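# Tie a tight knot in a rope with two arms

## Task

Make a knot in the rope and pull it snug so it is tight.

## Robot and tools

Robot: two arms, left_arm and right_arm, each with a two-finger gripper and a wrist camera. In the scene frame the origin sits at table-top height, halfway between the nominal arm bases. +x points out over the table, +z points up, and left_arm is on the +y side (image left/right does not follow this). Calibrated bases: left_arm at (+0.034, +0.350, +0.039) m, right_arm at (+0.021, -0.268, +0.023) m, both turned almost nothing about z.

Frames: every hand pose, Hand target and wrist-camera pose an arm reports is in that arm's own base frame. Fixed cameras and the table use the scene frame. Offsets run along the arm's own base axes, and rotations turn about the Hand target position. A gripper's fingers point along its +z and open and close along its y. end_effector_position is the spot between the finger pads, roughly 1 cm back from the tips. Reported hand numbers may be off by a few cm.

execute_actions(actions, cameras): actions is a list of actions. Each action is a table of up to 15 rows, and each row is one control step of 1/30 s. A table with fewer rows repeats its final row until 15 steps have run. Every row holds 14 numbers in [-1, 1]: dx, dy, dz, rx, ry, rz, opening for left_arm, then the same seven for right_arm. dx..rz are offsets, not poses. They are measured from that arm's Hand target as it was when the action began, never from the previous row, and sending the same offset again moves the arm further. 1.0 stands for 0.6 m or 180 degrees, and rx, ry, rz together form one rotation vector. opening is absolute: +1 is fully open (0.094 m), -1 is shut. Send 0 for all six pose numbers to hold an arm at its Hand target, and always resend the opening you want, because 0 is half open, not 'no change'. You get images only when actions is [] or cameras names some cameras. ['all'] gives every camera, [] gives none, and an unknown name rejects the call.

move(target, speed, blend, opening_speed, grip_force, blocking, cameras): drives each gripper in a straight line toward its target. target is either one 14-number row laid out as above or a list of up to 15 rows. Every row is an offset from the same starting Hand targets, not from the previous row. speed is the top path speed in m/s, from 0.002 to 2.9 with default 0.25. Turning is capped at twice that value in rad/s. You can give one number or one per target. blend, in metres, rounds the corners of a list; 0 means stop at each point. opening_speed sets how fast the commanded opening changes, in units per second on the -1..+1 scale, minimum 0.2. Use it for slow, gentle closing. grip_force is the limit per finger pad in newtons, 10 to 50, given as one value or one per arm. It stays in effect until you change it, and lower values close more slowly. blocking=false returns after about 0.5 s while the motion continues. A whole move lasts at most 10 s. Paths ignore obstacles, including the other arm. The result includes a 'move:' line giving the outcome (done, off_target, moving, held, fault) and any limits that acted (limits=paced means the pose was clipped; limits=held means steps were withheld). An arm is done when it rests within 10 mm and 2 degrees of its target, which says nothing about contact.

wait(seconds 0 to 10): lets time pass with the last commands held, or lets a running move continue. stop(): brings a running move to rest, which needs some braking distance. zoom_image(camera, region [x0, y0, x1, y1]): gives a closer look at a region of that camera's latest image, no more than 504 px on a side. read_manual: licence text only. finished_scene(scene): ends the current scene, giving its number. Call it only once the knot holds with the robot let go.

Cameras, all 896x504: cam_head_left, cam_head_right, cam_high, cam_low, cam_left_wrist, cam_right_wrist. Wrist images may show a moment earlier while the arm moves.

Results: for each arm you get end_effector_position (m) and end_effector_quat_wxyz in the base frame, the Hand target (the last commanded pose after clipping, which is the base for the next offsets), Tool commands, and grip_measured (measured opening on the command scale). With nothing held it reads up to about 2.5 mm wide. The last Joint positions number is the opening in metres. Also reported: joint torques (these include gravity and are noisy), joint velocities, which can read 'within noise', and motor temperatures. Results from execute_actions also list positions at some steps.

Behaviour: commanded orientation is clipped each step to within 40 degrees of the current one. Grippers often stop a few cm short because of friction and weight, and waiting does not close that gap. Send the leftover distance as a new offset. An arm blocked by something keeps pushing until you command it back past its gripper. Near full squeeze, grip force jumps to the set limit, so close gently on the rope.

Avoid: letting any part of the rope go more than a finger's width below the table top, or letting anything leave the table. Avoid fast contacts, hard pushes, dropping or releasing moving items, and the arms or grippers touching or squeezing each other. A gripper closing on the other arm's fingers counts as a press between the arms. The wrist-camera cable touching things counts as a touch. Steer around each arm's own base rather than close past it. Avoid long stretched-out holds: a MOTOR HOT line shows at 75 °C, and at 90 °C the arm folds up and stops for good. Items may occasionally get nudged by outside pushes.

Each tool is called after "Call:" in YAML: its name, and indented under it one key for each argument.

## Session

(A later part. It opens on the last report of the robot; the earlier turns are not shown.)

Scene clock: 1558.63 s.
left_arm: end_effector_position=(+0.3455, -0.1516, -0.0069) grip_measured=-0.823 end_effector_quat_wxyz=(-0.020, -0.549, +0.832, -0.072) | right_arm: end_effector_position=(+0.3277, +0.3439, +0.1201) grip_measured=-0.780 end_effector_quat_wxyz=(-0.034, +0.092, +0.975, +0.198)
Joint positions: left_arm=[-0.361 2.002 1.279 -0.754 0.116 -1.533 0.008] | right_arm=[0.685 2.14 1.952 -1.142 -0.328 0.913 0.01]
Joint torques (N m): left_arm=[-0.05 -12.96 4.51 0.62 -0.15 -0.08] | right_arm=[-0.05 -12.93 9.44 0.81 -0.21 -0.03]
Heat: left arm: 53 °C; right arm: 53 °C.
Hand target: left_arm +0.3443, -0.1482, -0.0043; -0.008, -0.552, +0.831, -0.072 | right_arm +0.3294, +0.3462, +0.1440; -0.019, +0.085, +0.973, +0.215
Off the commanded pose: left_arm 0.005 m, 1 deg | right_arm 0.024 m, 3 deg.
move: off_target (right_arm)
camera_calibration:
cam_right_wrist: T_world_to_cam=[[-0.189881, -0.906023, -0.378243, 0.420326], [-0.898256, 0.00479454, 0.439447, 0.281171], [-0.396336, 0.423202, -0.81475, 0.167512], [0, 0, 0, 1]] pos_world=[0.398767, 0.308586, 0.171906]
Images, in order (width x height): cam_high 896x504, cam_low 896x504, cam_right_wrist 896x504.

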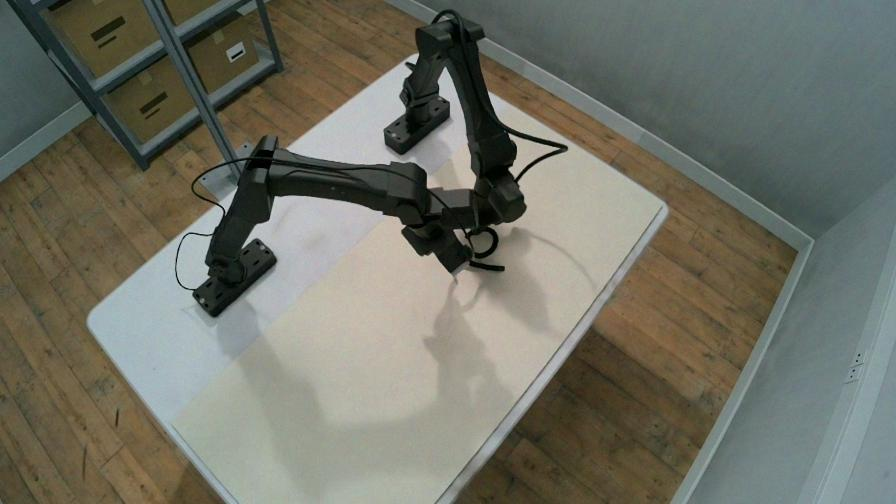

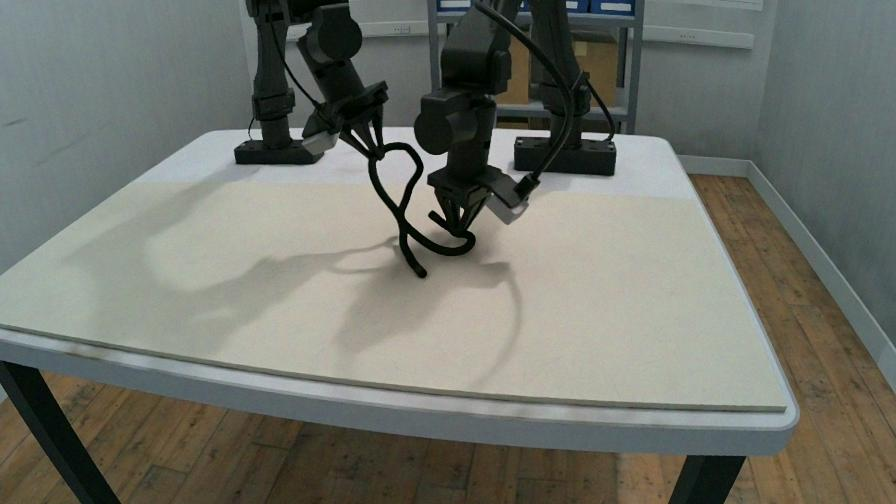

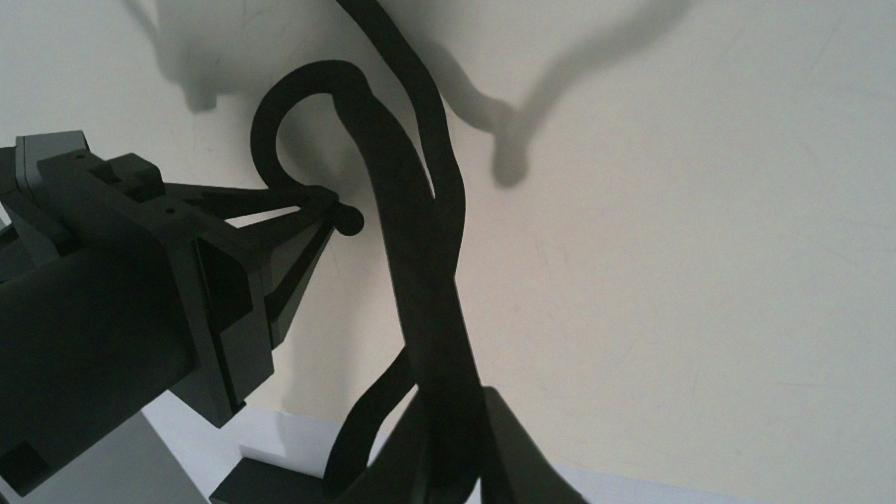

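Call:
move:
  target:
    - [-0.05,-0.015,0.0,0,0,0.0,-0.95,0,0,0.0,0,0,0,-0.95]
  speed: 0.12
  cameras: ["cam_right_wrist","cam_low"]

Call:
zoom_image:
  camera: "cam_low"
  region: [340, 110, 500, 300]

Scene clock: 1574.60 s.
left_arm: end_effector_position=(+0.3155, -0.1608, -0.0066) grip_measured=-0.823 end_effector_quat_wxyz=(-0.020, -0.549, +0.832, -0.071) | right_arm: end_effector_position=(+0.3277, +0.3439, +0.1201) grip_measured=-0.780 end_effector_quat_wxyz=(-0.034, +0.092, +0.975, +0.198)
Joint positions: left_arm=[-0.418 1.919 1.16 -0.713 0.11 -1.59 0.008] | right_arm=[0.685 2.14 1.952 -1.143 -0.328 0.913 0.01]
Joint torques (N m): left_arm=[-0.05 -12.16 4.42 0.63 -0.15 -0.09] | right_arm=[-0.03 -12.96 9.43 0.81 -0.21 -0.03]
Heat: left arm: 51 °C; right arm: 54 °C.
Hand target: left_arm +0.3143, -0.1572, -0.0042; -0.008, -0.552, +0.831, -0.072 | right_arm +0.3294, +0.3462, +0.1440; -0.019, +0.085, +0.973, +0.215
Off the commanded pose: left_arm 0.004 m, 1 deg | right_arm 0.024 m, 3 deg.
move: off_target (right_arm)
camera_calibration:
cam_right_wrist: T_world_to_cam=[[-0.189966, -0.906101, -0.378012, 0.420235], [-0.898132, 0.00485888, 0.439699, 0.280968], [-0.396575, 0.423032, -0.814722, 0.167658], [0, 0, 0, 1]] pos_world=[0.398666, 0.308485, 0.171907]
Images, in order (width x height): cam_low 896x504, cam_right_wrist 896x504.

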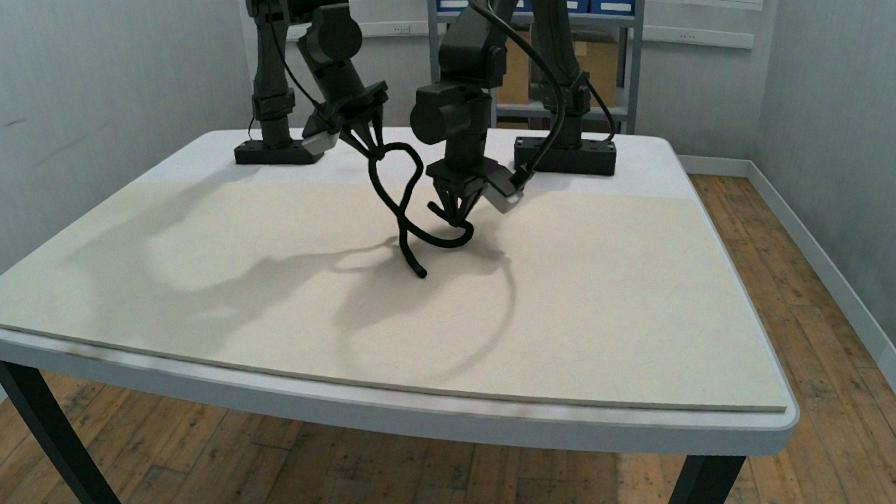

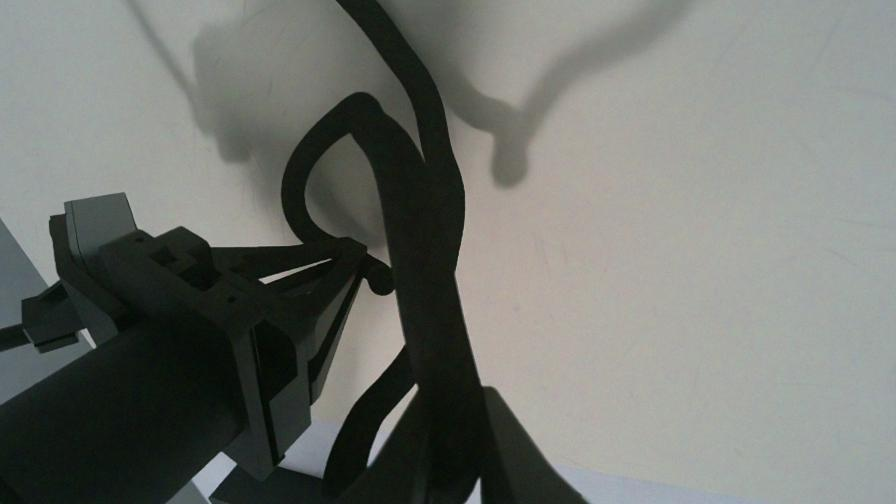

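Scaled by 2.653.

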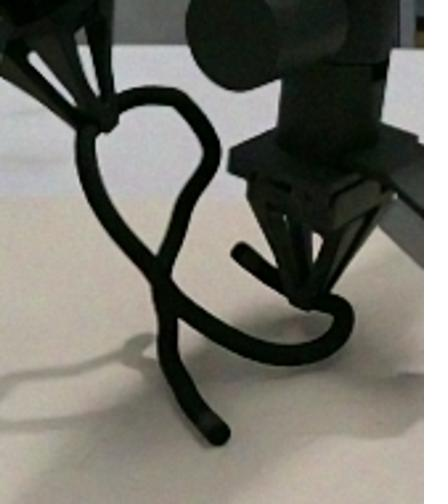

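Call:
move:
  target:
    - [-0.045,-0.04,0.0,0,0,0.0,-0.95,0,0,0.0,0,0,0,-0.95]
  speed: 0.12
  cameras: ["cam_right_wrist","cam_low"]

Call:
zoom_image:
  camera: "cam_low"
  region: [340, 110, 500, 300]

Scene clock: 1580.20 s.
left_arm: end_effector_position=(+0.2881, -0.1853, -0.0064) grip_measured=-0.823 end_effector_quat_wxyz=(-0.019, -0.549, +0.833, -0.070) | right_arm: end_effector_position=(+0.3276, +0.3438, +0.1201) grip_measured=-0.780 end_effector_quat_wxyz=(-0.034, +0.092, +0.975, +0.198)
Joint positions: left_arm=[-0.523 1.873 1.096 -0.686 0.097 -1.694 0.008] | right_arm=[0.685 2.14 1.952 -1.143 -0.328 0.913 0.01]
Joint torques (N m): left_arm=[0.06 -11.64 4.38 0.63 -0.18 -0.05] | right_arm=[-0.03 -12.96 9.43 0.82 -0.21 -0.03]
Heat: left arm: 50 °C; right arm: 54 °C.
Hand target: left_arm +0.2873, -0.1811, -0.0043; -0.008, -0.552, +0.831, -0.071 | right_arm +0.3294, +0.3462, +0.1440; -0.019, +0.085, +0.973, +0.215
Off the commanded pose: left_arm 0.005 m, 1 deg | right_arm 0.024 m, 3 deg.
move: off_target (right_arm)
camera_calibration:
cam_right_wrist: T_world_to_cam=[[-0.190075, -0.906205, -0.377708, 0.420257], [-0.897981, 0.00495526, 0.440005, 0.280825], [-0.396864, 0.422809, -0.814698, 0.167839], [0, 0, 0, 1]] pos_world=[0.398665, 0.308484, 0.171908]
Images, in order (width x height): cam_low 896x504, cam_right_wrist 896x504.

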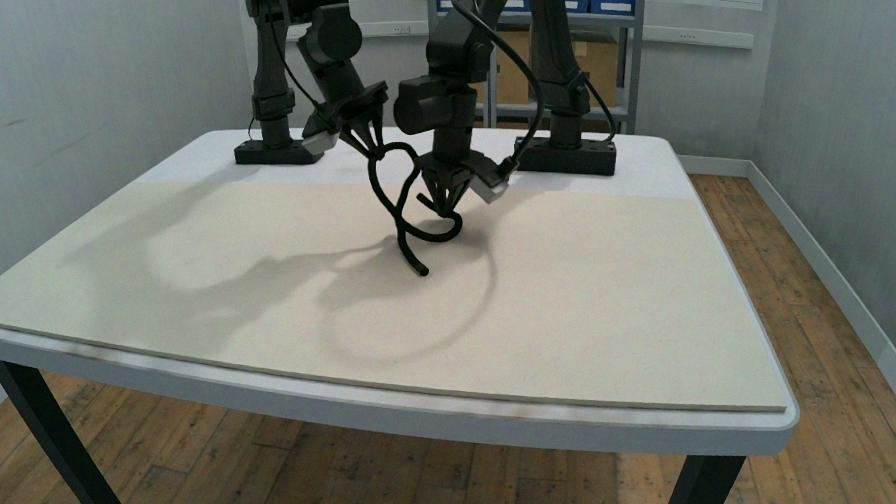

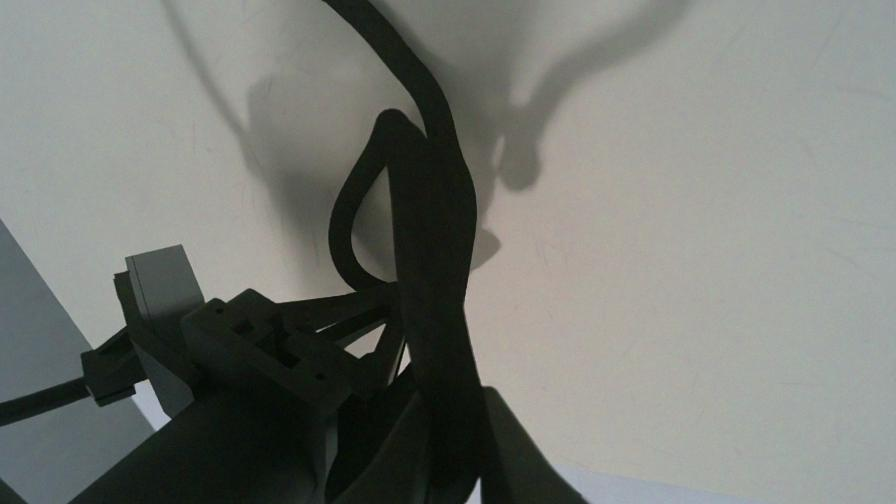

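Scaled by 2.653.

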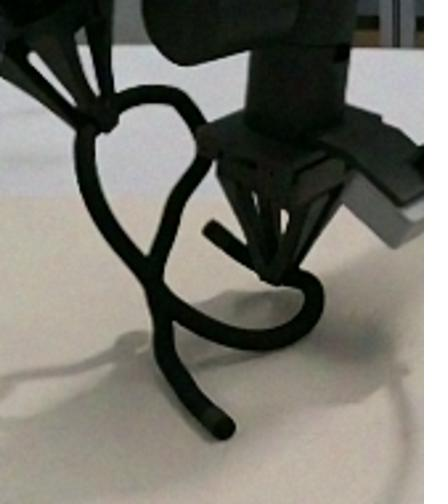

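Call:
move:
  target:
    - [-0.01,-0.05,0.0,0,0,0.0,-0.95,0,0,0.0,0,0,0,-0.95]
  speed: 0.12
  cameras: ["cam_right_wrist","cam_low","cam_high"]

Call:
zoom_image:
  camera: "cam_low"
  region: [340, 110, 500, 300]

Scene clock: 1588.60 s.
left_arm: end_effector_position=(+0.2840, -0.1915, -0.0065) grip_measured=-0.823 end_effector_quat_wxyz=(-0.020, -0.548, +0.833, -0.069) | right_arm: end_effector_position=(+0.3275, +0.3438, +0.1200) grip_measured=-0.780 end_effector_quat_wxyz=(-0.034, +0.092, +0.975, +0.198)
Joint positions: left_arm=[-0.546 1.873 1.096 -0.686 0.096 -1.714 0.008] | right_arm=[0.685 2.14 1.952 -1.143 -0.328 0.913 0.01]
Joint torques (N m): left_arm=[0.51 -9.51 6.02 0.53 0.01 0.02] | right_arm=[-0.03 -12.96 9.44 0.82 -0.21 -0.03]
Heat: left arm: 49 °C; right arm: 54 °C.
Hand target: left_arm +0.2852, -0.1897, -0.0065; -0.019, -0.550, +0.832, -0.069 (not the last commanded pose) | right_arm +0.3294, +0.3462, +0.1440; -0.019, +0.085, +0.973, +0.215
Off the commanded pose: left_arm 0.020 m, 1 deg | right_arm 0.024 m, 3 deg.
move: held (left_arm; a check stopped the path), off_target (right_arm); limits=held
pose unreachable (left arm): on one or more control steps of this call, first in action 0 (counted from 0), this arm could not follow its commanded pose, so it was not sent that pose on those steps. It may still have moved: this result reports where it is.
cause: moving toward the commanded pose would bring a part of the arm too close to another arm (this arm's wrist (the part past joint 4) and the right arm's fingers, 28 mm apart when this arm was first held).
camera_calibration:
cam_right_wrist: T_world_to_cam=[[-0.190177, -0.906301, -0.377427, 0.420131], [-0.897869, 0.0050735, 0.440233, 0.280658], [-0.397069, 0.422603, -0.814704, 0.167907], [0, 0, 0, 1]] pos_world=[0.398564, 0.308384, 0.171808]
Images, in order (width x height): cam_high 896x504, cam_low 896x504, cam_right_wrist 896x504.

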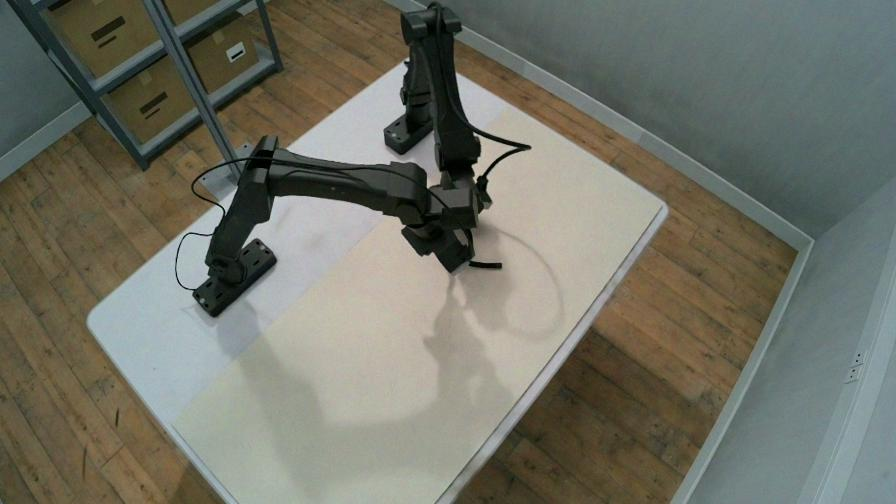

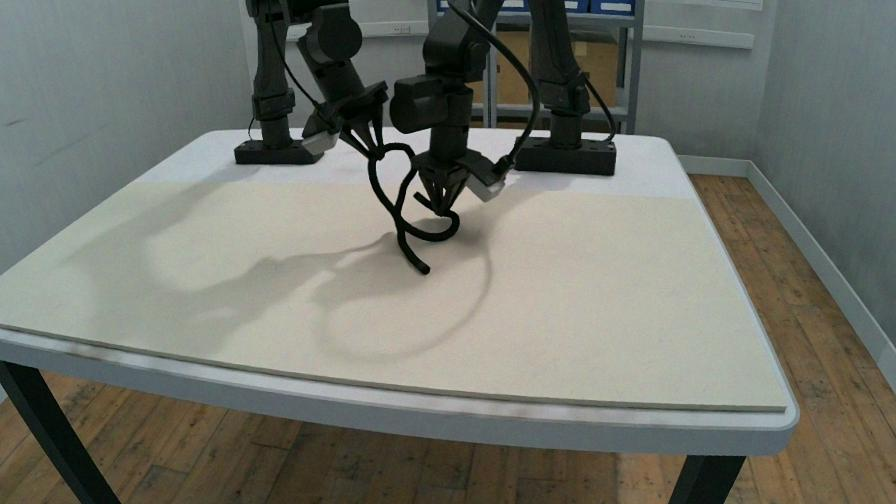

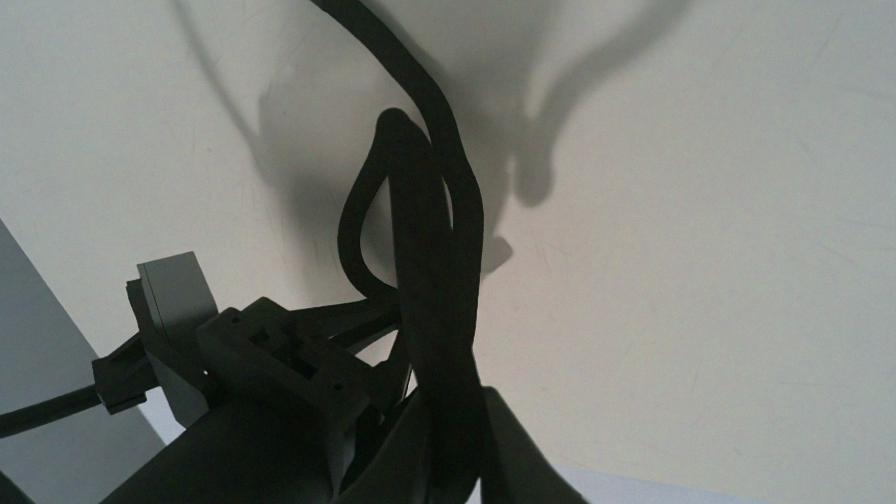

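Scaled by 2.653.

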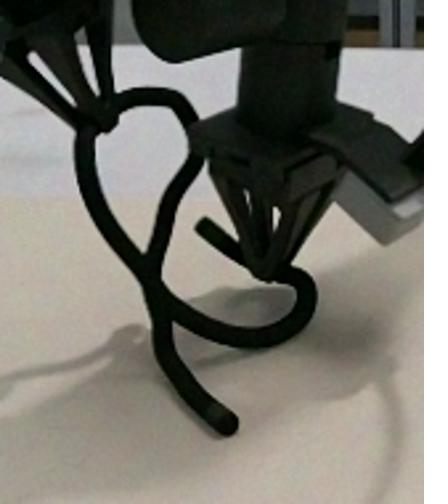

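Call:
move:
  target:
    - [0,0.0,-0.02,-0.09,0.018,0.0,-0.95,0,0,0.0,0,0,0,-0.95]
    - [-0.01,-0.05,-0.03,-0.09,0.018,0.0,-0.95,0,0,0.0,0,0,0,-0.95]
  speed: 0.12
  cameras: ["cam_right_wrist","cam_low","cam_high"]

Call:
zoom_image:
  camera: "cam_low"
  region: [340, 110, 500, 300]

Scene clock: 1601.87 s.
left_arm: end_effector_position=(+0.2818, -0.2223, -0.0147) grip_measured=-0.823 end_effector_quat_wxyz=(-0.119, -0.538, +0.815, -0.179) | right_arm: end_effector_position=(+0.3275, +0.3438, +0.1200) grip_measured=-0.780 end_effector_quat_wxyz=(-0.034, +0.092, +0.975, +0.198)
Joint positions: left_arm=[-0.483 1.886 0.999 -0.473 0.382 -1.691 0.008] | right_arm=[0.685 2.14 1.952 -1.143 -0.328 0.913 0.01]
Joint torques (N m): left_arm=[0.03 -7.72 4.96 0.89 0.11 -0.07] | right_arm=[-0.03 -12.93 9.44 0.82 -0.21 -0.03]
Motor temperatures (°C): left_arm=[29 47 36 32 31 31 32] | right_arm=[30 54 45 32 30 31 33]
Heat: left arm: 47 °C; right arm: 54 °C.
Hand target: left_arm +0.2794, -0.2198, -0.0244; -0.119, -0.543, +0.813, -0.170 | right_arm +0.3294, +0.3462, +0.1440; -0.019, +0.085, +0.973, +0.215
Off the commanded pose: left_arm 0.011 m, 1 deg | right_arm 0.024 m, 3 deg.
move: off_target (left_arm, right_arm)
camera_calibration:
cam_right_wrist: T_world_to_cam=[[-0.190177, -0.906301, -0.377427, 0.420131], [-0.897869, 0.0050735, 0.440233, 0.280658], [-0.397069, 0.422603, -0.814704, 0.167907], [0, 0, 0, 1]] pos_world=[0.398564, 0.308384, 0.171808]
Images, in order (width x height): cam_high 896x504, cam_low 896x504, cam_right_wrist 896x504.

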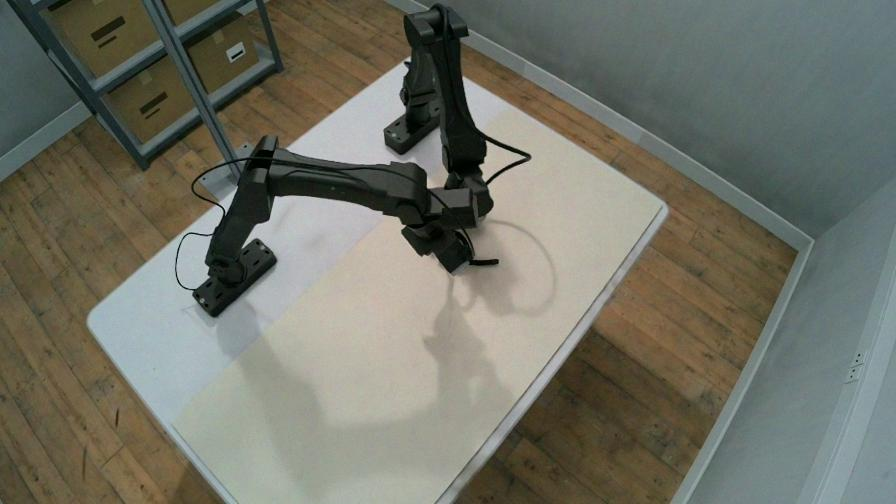

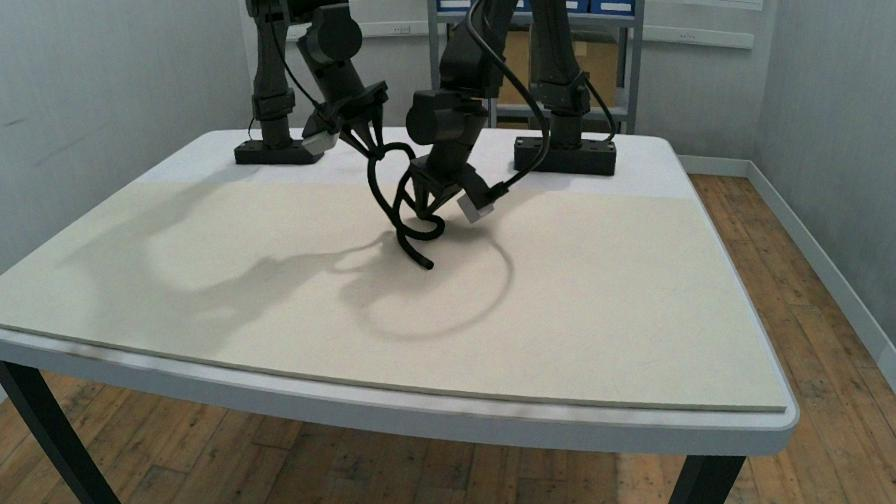

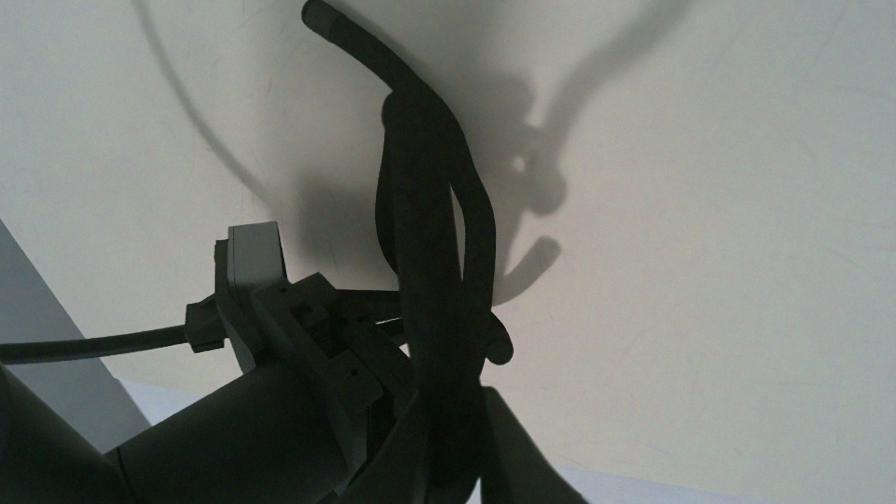

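Scaled by 2.653.

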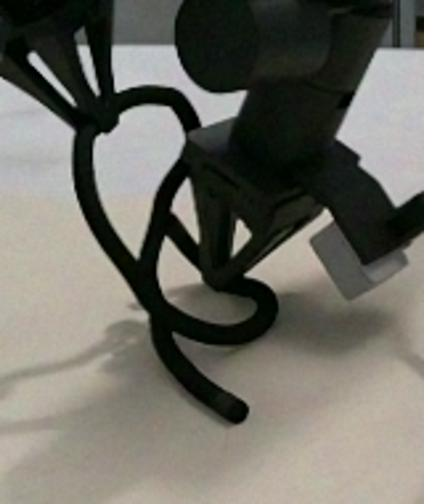

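Call:
move:
  target:
    - [0,0,0,0,0,0,-0.95,-0.04,0,-0.09,0,0,0,-0.95]
  speed: 0.12
  cameras: ["cam_right_wrist","cam_low","cam_high"]

Call:
zoom_image:
  camera: "cam_low"
  region: [340, 110, 500, 300]

Scene clock: 1620.90 s.
left_arm: end_effector_position=(+0.2818, -0.2223, -0.0147) grip_measured=-0.823 end_effector_quat_wxyz=(-0.119, -0.539, +0.815, -0.179) | right_arm: end_effector_position=(+0.3083, +0.3462, +0.0812) grip_measured=-0.780 end_effector_quat_wxyz=(-0.028, +0.088, +0.974, +0.208)
Joint positions: left_arm=[-0.483 1.886 0.999 -0.473 0.382 -1.692 0.008] | right_arm=[0.716 2.067 1.679 -0.91 -0.327 0.94 0.01]
Joint torques (N m): left_arm=[0.01 -7.73 4.97 0.88 0.11 -0.05] | right_arm=[0.69 -12.7 5.24 1.22 -0.12 0.08]
Motor temperatures (°C): left_arm=[29 45 36 32 31 31 32] | right_arm=[30 55 45 32 30 31 33]
Heat: left arm: 45 °C; right arm: 55 °C.
Hand target: left_arm +0.2794, -0.2198, -0.0244; -0.119, -0.543, +0.813, -0.170 | right_arm +0.3054, +0.3462, +0.0900; -0.019, +0.085, +0.973, +0.215
Off the commanded pose: left_arm 0.010 m, 1 deg | right_arm 0.009 m, 1 deg.
move: done
camera_calibration:
cam_right_wrist: T_world_to_cam=[[-0.179294, -0.89974, -0.397897, 0.400066], [-0.904122, -0.00874849, 0.427184, 0.288253], [-0.387836, 0.436339, -0.811906, 0.119767], [0, 0, 0, 1]] pos_world=[0.378795, 0.310218, 0.133288]
Images, in order (width x height): cam_high 896x504, cam_low 896x504, cam_right_wrist 896x504.

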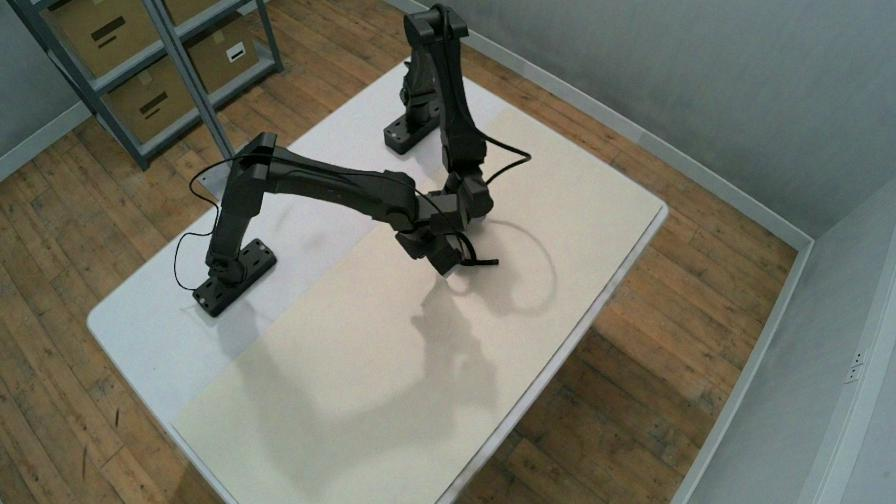

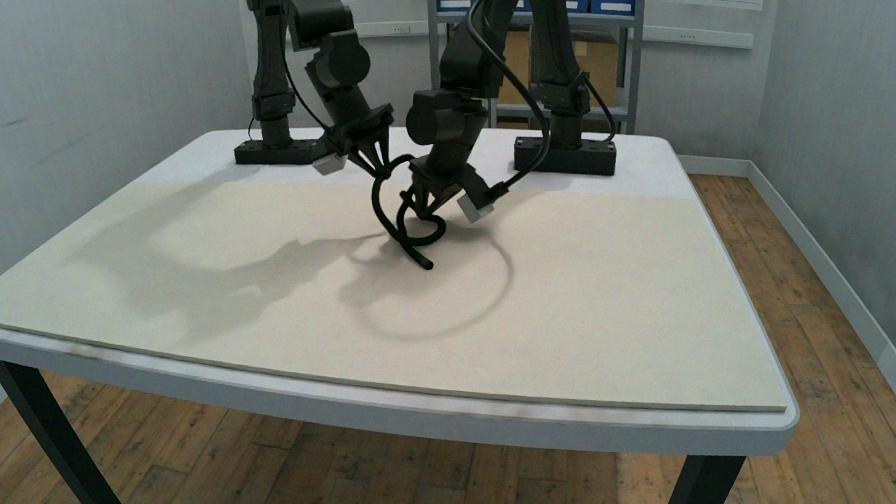

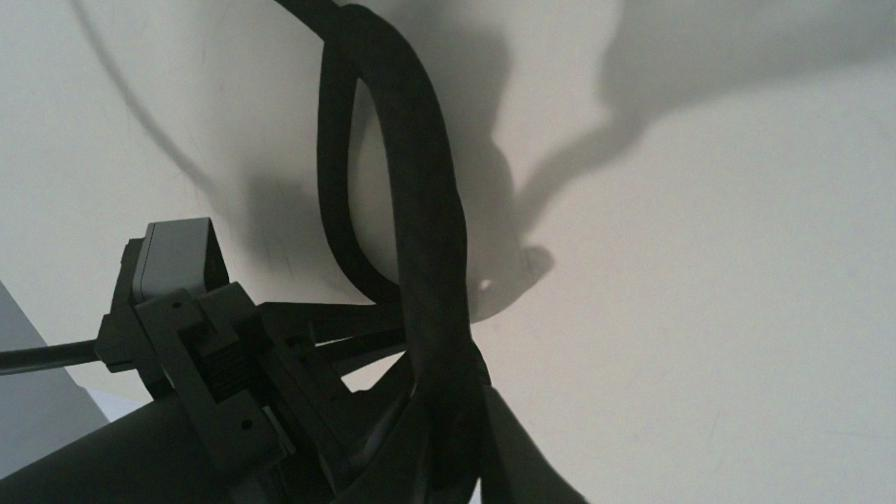

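Scaled by 2.653.

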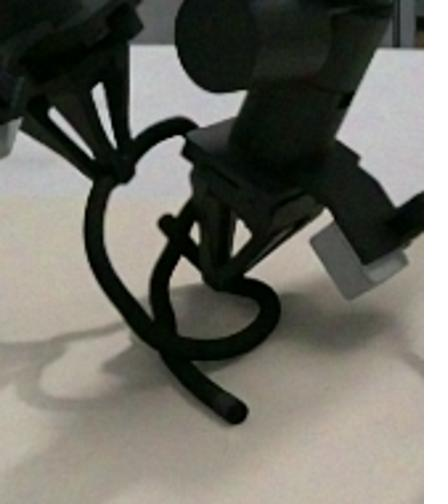

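Call:
move:
  target:
    - [0,0,0,0,0,0,-0.95,-0.04,-0.01,-0.1,0,0,0,-0.95]
  speed: 0.12
  cameras: ["cam_right_wrist","cam_low"]

Call:
zoom_image:
  camera: "cam_low"
  region: [340, 110, 500, 300]

Scene clock: 1630.77 s.
left_arm: end_effector_position=(+0.2818, -0.2223, -0.0147) grip_measured=-0.823 end_effector_quat_wxyz=(-0.119, -0.539, +0.815, -0.179) | right_arm: end_effector_position=(+0.2836, +0.3392, +0.0212) grip_measured=-0.780 end_effector_quat_wxyz=(-0.029, +0.088, +0.974, +0.207)
Joint positions: left_arm=[-0.483 1.886 0.999 -0.473 0.382 -1.692 0.008] | right_arm=[0.743 2.045 1.397 -0.644 -0.32 0.97 0.01]
Joint torques (N m): left_arm=[0.02 -7.73 4.97 0.89 0.11 -0.05] | right_arm=[0.55 -12.26 4.94 1.24 -0.11 0.06]
Motor temperatures (°C): left_arm=[29 44 36 32 31 31 32] | right_arm=[30 55 44 33 30 31 33]
Heat: left arm: 44 °C; right arm: 55 °C.
Hand target: left_arm +0.2794, -0.2198, -0.0244; -0.119, -0.543, +0.813, -0.170 | right_arm +0.2815, +0.3402, +0.0300; -0.019, +0.085, +0.973, +0.215
Off the commanded pose: left_arm 0.010 m, 1 deg | right_arm 0.009 m, 2 deg.
move: done
camera_calibration:
cam_right_wrist: T_world_to_cam=[[-0.181345, -0.899985, -0.396409, 0.366137], [-0.90309, -0.00715932, 0.429391, 0.290608], [-0.389284, 0.435861, -0.81147, 0.0651137], [0, 0, 0, 1]] pos_world=[0.35419, 0.303218, 0.0731933]
Images, in order (width x height): cam_low 896x504, cam_right_wrist 896x504.

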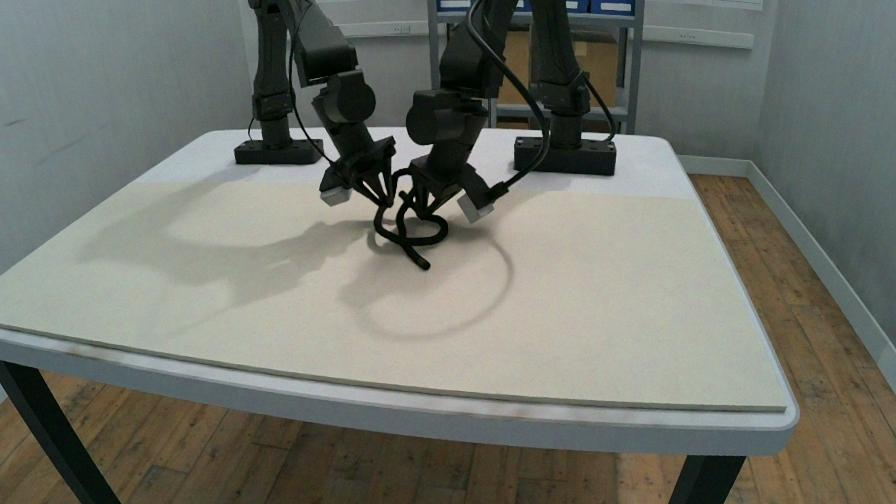

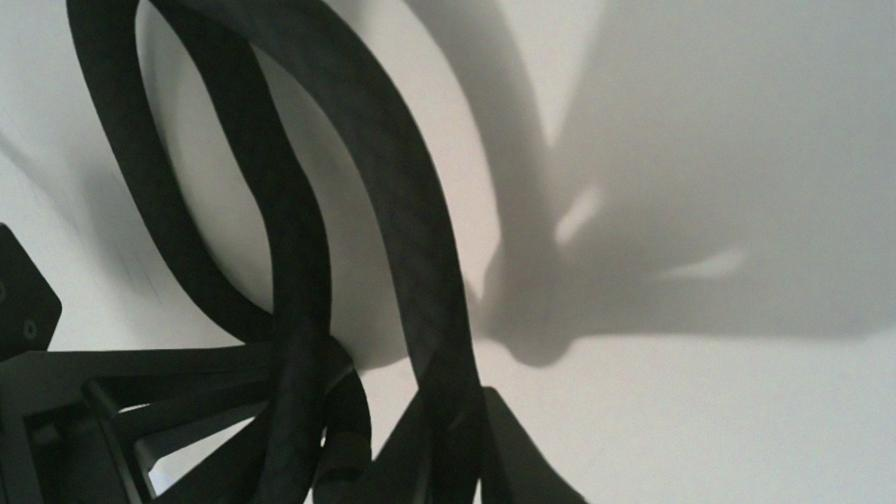

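Scaled by 2.653.

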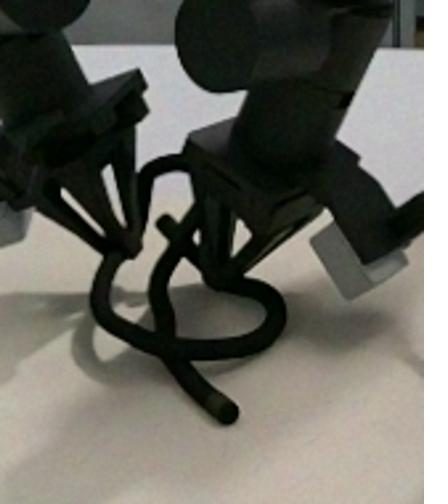

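Call:
move:
  target:
    - [0,0,0,0,0,0,-0.95,-0.01,-0.01,-0.07,0,0,0,-0.95]
    - [0,0,0,0,0,0,-0.95,-0.01,-0.01,-0.07,0,0,0,-0.5]
    - [0,0,0,0,0,0,-0.95,-0.01,-0.03,0.08,0,0,0,-0.5]
    - [0,0,0,0,0,0,-0.95,-0.03,-0.1,0.18,0,0,0,-0.5]
  speed: 0.12
  cameras: ["cam_right_wrist","cam_low"]

Call:
zoom_image:
  camera: "cam_low"
  region: [340, 110, 500, 300]

Scene clock: 1645.07 s.
left_arm: end_effector_position=(+0.2818, -0.2223, -0.0147) grip_measured=-0.823 end_effector_quat_wxyz=(-0.119, -0.539, +0.815, -0.179) | right_arm: end_effector_position=(+0.2594, +0.2793, +0.1208) grip_measured=-0.503 end_effector_quat_wxyz=(-0.031, +0.088, +0.975, +0.202)
Joint positions: left_arm=[-0.483 1.886 0.999 -0.473 0.382 -1.692 0.008] | right_arm=[0.663 1.753 1.418 -0.994 -0.336 0.885 0.023]
Joint torques (N m): left_arm=[0.01 -7.73 4.97 0.88 0.11 -0.05] | right_arm=[-0.54 -9.25 9.28 0.83 -0.21 -0.05]
Motor temperatures (°C): left_arm=[29 43 36 32 31 31 33] | right_arm=[30 55 44 33 30 31 32]
Heat: left arm: 43 °C; right arm: 55 °C.
Hand target: left_arm +0.2794, -0.2198, -0.0244; -0.119, -0.543, +0.813, -0.170 | right_arm +0.2635, +0.2803, +0.1381; -0.019, +0.084, +0.973, +0.215
Off the commanded pose: left_arm 0.010 m, 1 deg | right_arm 0.018 m, 2 deg.
move: off_target (right_arm)
camera_calibration:
cam_right_wrist: T_world_to_cam=[[-0.181549, -0.904243, -0.386503, 0.347372], [-0.901413, -0.00407301, 0.432942, 0.223902], [-0.393059, 0.426998, -0.814357, 0.166353], [0, 0, 0, 1]] pos_world=[0.330279, 0.243989, 0.172794]
Images, in order (width x height): cam_low 896x504, cam_right_wrist 896x504.

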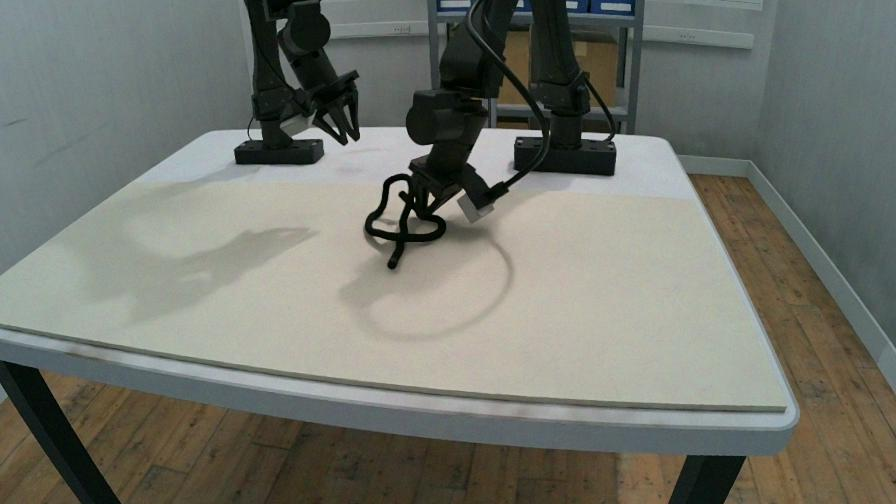

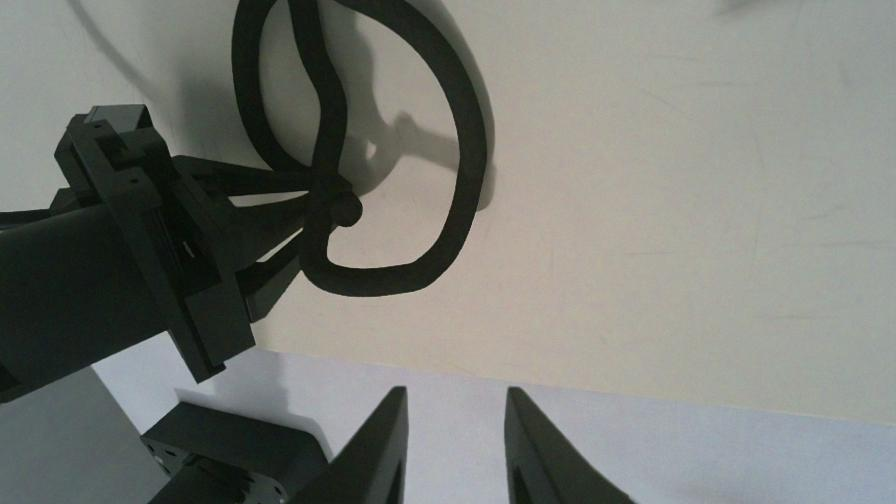

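Scaled by 2.653.

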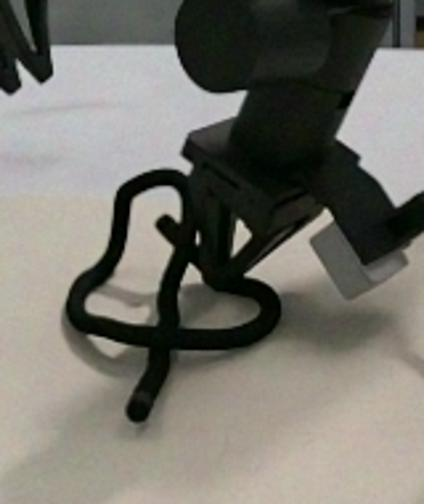

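Call:
move:
  target:
    - [0,0,0,0,0,0,-0.95,0.15,0.05,0.02,0,0,0,-0.4]
    - [0,0,0,0,0,0,-0.95,0.22,0.14,-0.04,0,0,0,-0.4]
  speed: 0.25
  blend: [0.03,0]
  cameras: ["cam_right_wrist","cam_low"]

Scene clock: 1679.37 s.
left_arm: end_effector_position=(+0.2818, -0.2223, -0.0147) grip_measured=-0.823 end_effector_quat_wxyz=(-0.119, -0.539, +0.815, -0.179) | right_arm: end_effector_position=(+0.3951, +0.3622, +0.1246) grip_measured=-0.403 end_effector_quat_wxyz=(-0.009, +0.084, +0.971, +0.224)
Joint positions: left_arm=[-0.483 1.886 0.999 -0.473 0.382 -1.692 0.008] | right_arm=[0.624 2.424 2.431 -1.286 -0.35 0.848 0.028]
Joint torques (N m): left_arm=[0.01 -7.75 4.96 0.88 0.11 -0.05] | right_arm=[0.18 -9.62 9.33 0.94 -0.16 0.05]
Heat: left arm: 42 °C; right arm: 52 °C.
Hand target: left_arm +0.2794, -0.2198, -0.0244; -0.119, -0.543, +0.813, -0.170 | right_arm +0.3955, +0.3641, +0.1139; -0.019, +0.085, +0.973, +0.215
Off the commanded pose: left_arm 0.010 m, 1 deg | right_arm 0.011 m, 2 deg.
move: off_target (right_arm)
camera_calibration:
cam_right_wrist: T_world_to_cam=[[-0.163379, -0.887016, -0.431868, 0.440727], [-0.921053, -0.0197168, 0.388938, 0.363788], [-0.353509, 0.461317, -0.813768, 0.159341], [0, 0, 0, 1]] pos_world=[0.463402, 0.324598, 0.178511]
Images, in order (width x height): cam_low 896x504, cam_right_wrist 896x504.

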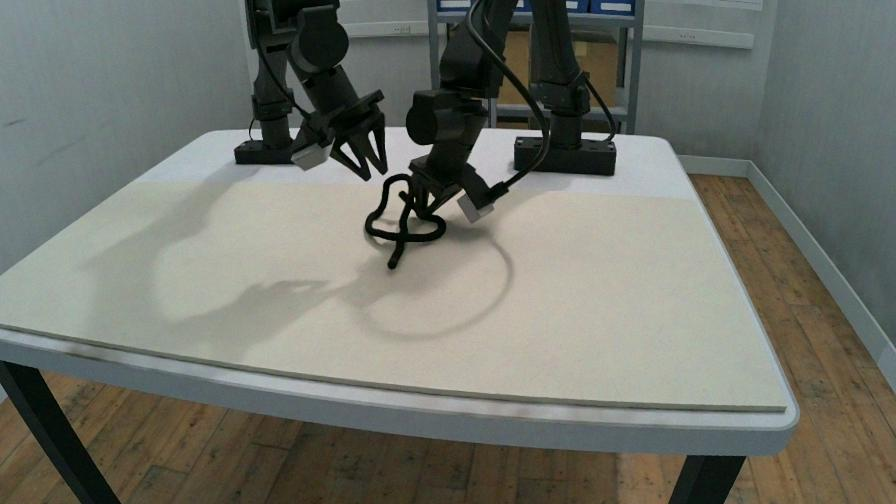

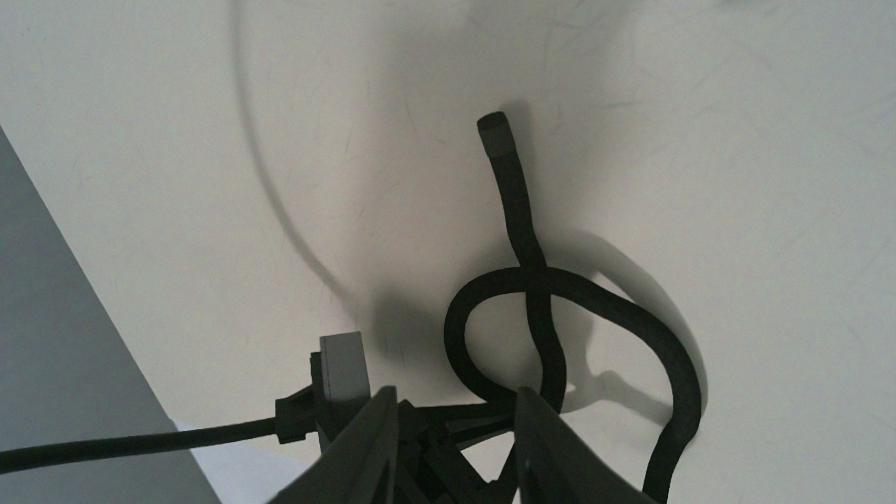

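Call:
zoom_image:
  camera: "cam_right_wrist"
  region: [430, 200, 640, 340]

Call:
zoom_image:
  camera: "cam_low"
  region: [350, 160, 460, 280]

Scaled by 2.400.

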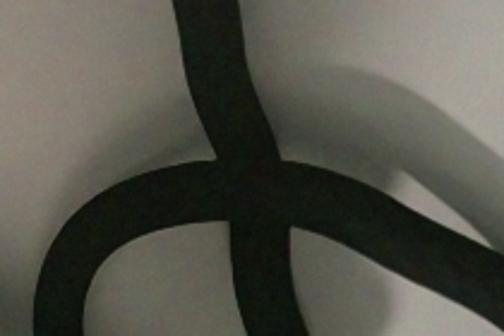

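Scaled by 4.200.

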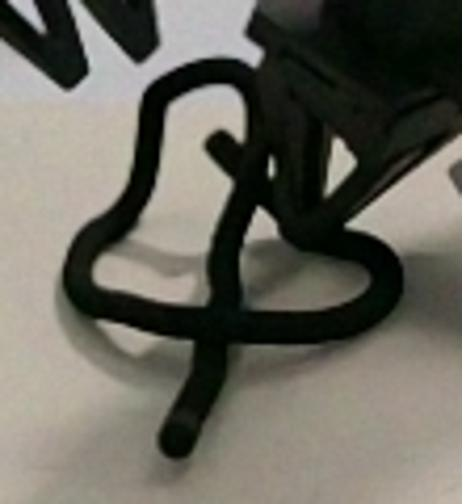

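Call:
move:
  target:
    - [0,0,0,0,0,0,-0.95,0.048,0.055,-0.12,0,-0.0493,0.1057,-0.4]
    - [0,0,0,0,0,0,-0.95,0.048,0.055,-0.245,0,-0.0493,0.1057,-0.4]
    - [0,0,0,0,0,0,-0.95,0.048,0.055,-0.245,0,-0.0493,0.1057,-0.95]
  speed: 0.2
  cameras: ["cam_right_wrist","cam_low"]

Scene clock: 1702.00 s.
left_arm: end_effector_position=(+0.2818, -0.2223, -0.0147) grip_measured=-0.823 end_effector_quat_wxyz=(-0.119, -0.539, +0.815, -0.179) | right_arm: end_effector_position=(+0.4261, +0.3973, -0.0022) grip_measured=-0.764 end_effector_quat_wxyz=(+0.024, -0.093, +0.969, +0.229)
Joint positions: left_arm=[-0.483 1.886 0.999 -0.473 0.382 -1.692 0.008] | right_arm=[0.638 2.693 2.425 -1.009 -0.366 0.502 0.011]
Joint torques (N m): left_arm=[0.03 -7.73 4.98 0.88 0.11 -0.05] | right_arm=[0.55 -11.37 4.01 1.71 0.01 0]
Motor temperatures (°C): left_arm=[29 42 36 33 31 31 33] | right_arm=[30 50 47 33 30 31 31]
Heat: left arm: 42 °C; right arm: 50 °C.
Hand target: left_arm +0.2794, -0.2198, -0.0244; -0.119, -0.543, +0.813, -0.170 | right_arm +0.4245, +0.3971, -0.0329; +0.021, -0.094, +0.972, +0.215
Off the commanded pose: left_arm 0.010 m, 1 deg | right_arm 0.031 m, 2 deg.
move: off_target (right_arm); target 3's new opening was sent with right_arm's hand 0.033 m and 1 deg from that target
camera_calibration:
cam_right_wrist: T_world_to_cam=[[0.193489, -0.878391, -0.437025, 0.266572], [-0.910886, -0.326319, 0.252592, 0.559511], [-0.364484, 0.349207, -0.863253, 0.0999617], [0, 0, 0, 1]] pos_world=[0.494506, 0.381826, 0.0614634]
Images, in order (width x height): cam_low 896x504, cam_right_wrist 896x504.

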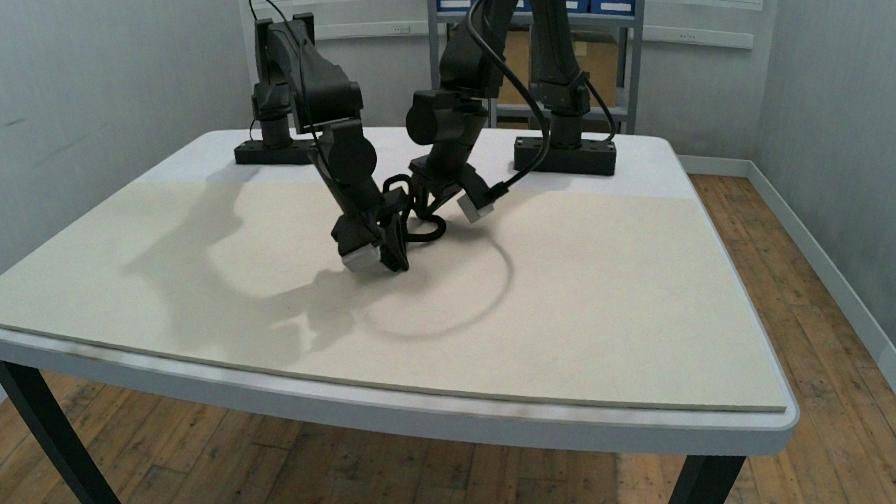

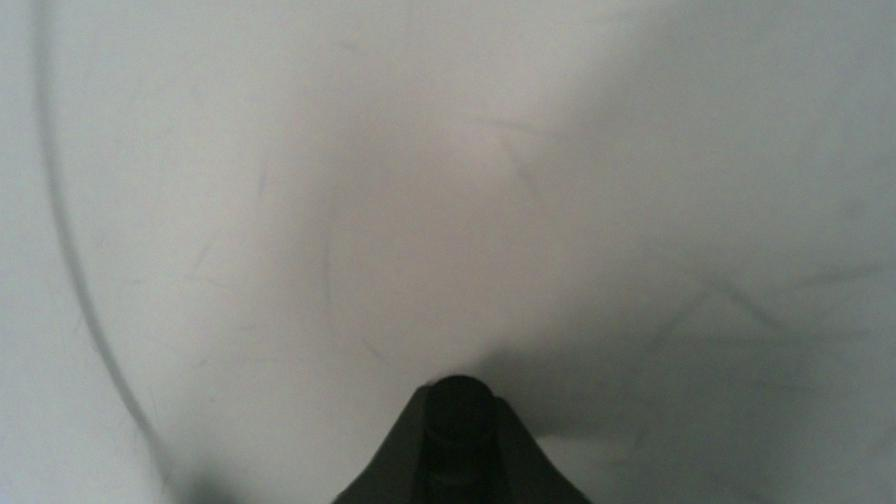

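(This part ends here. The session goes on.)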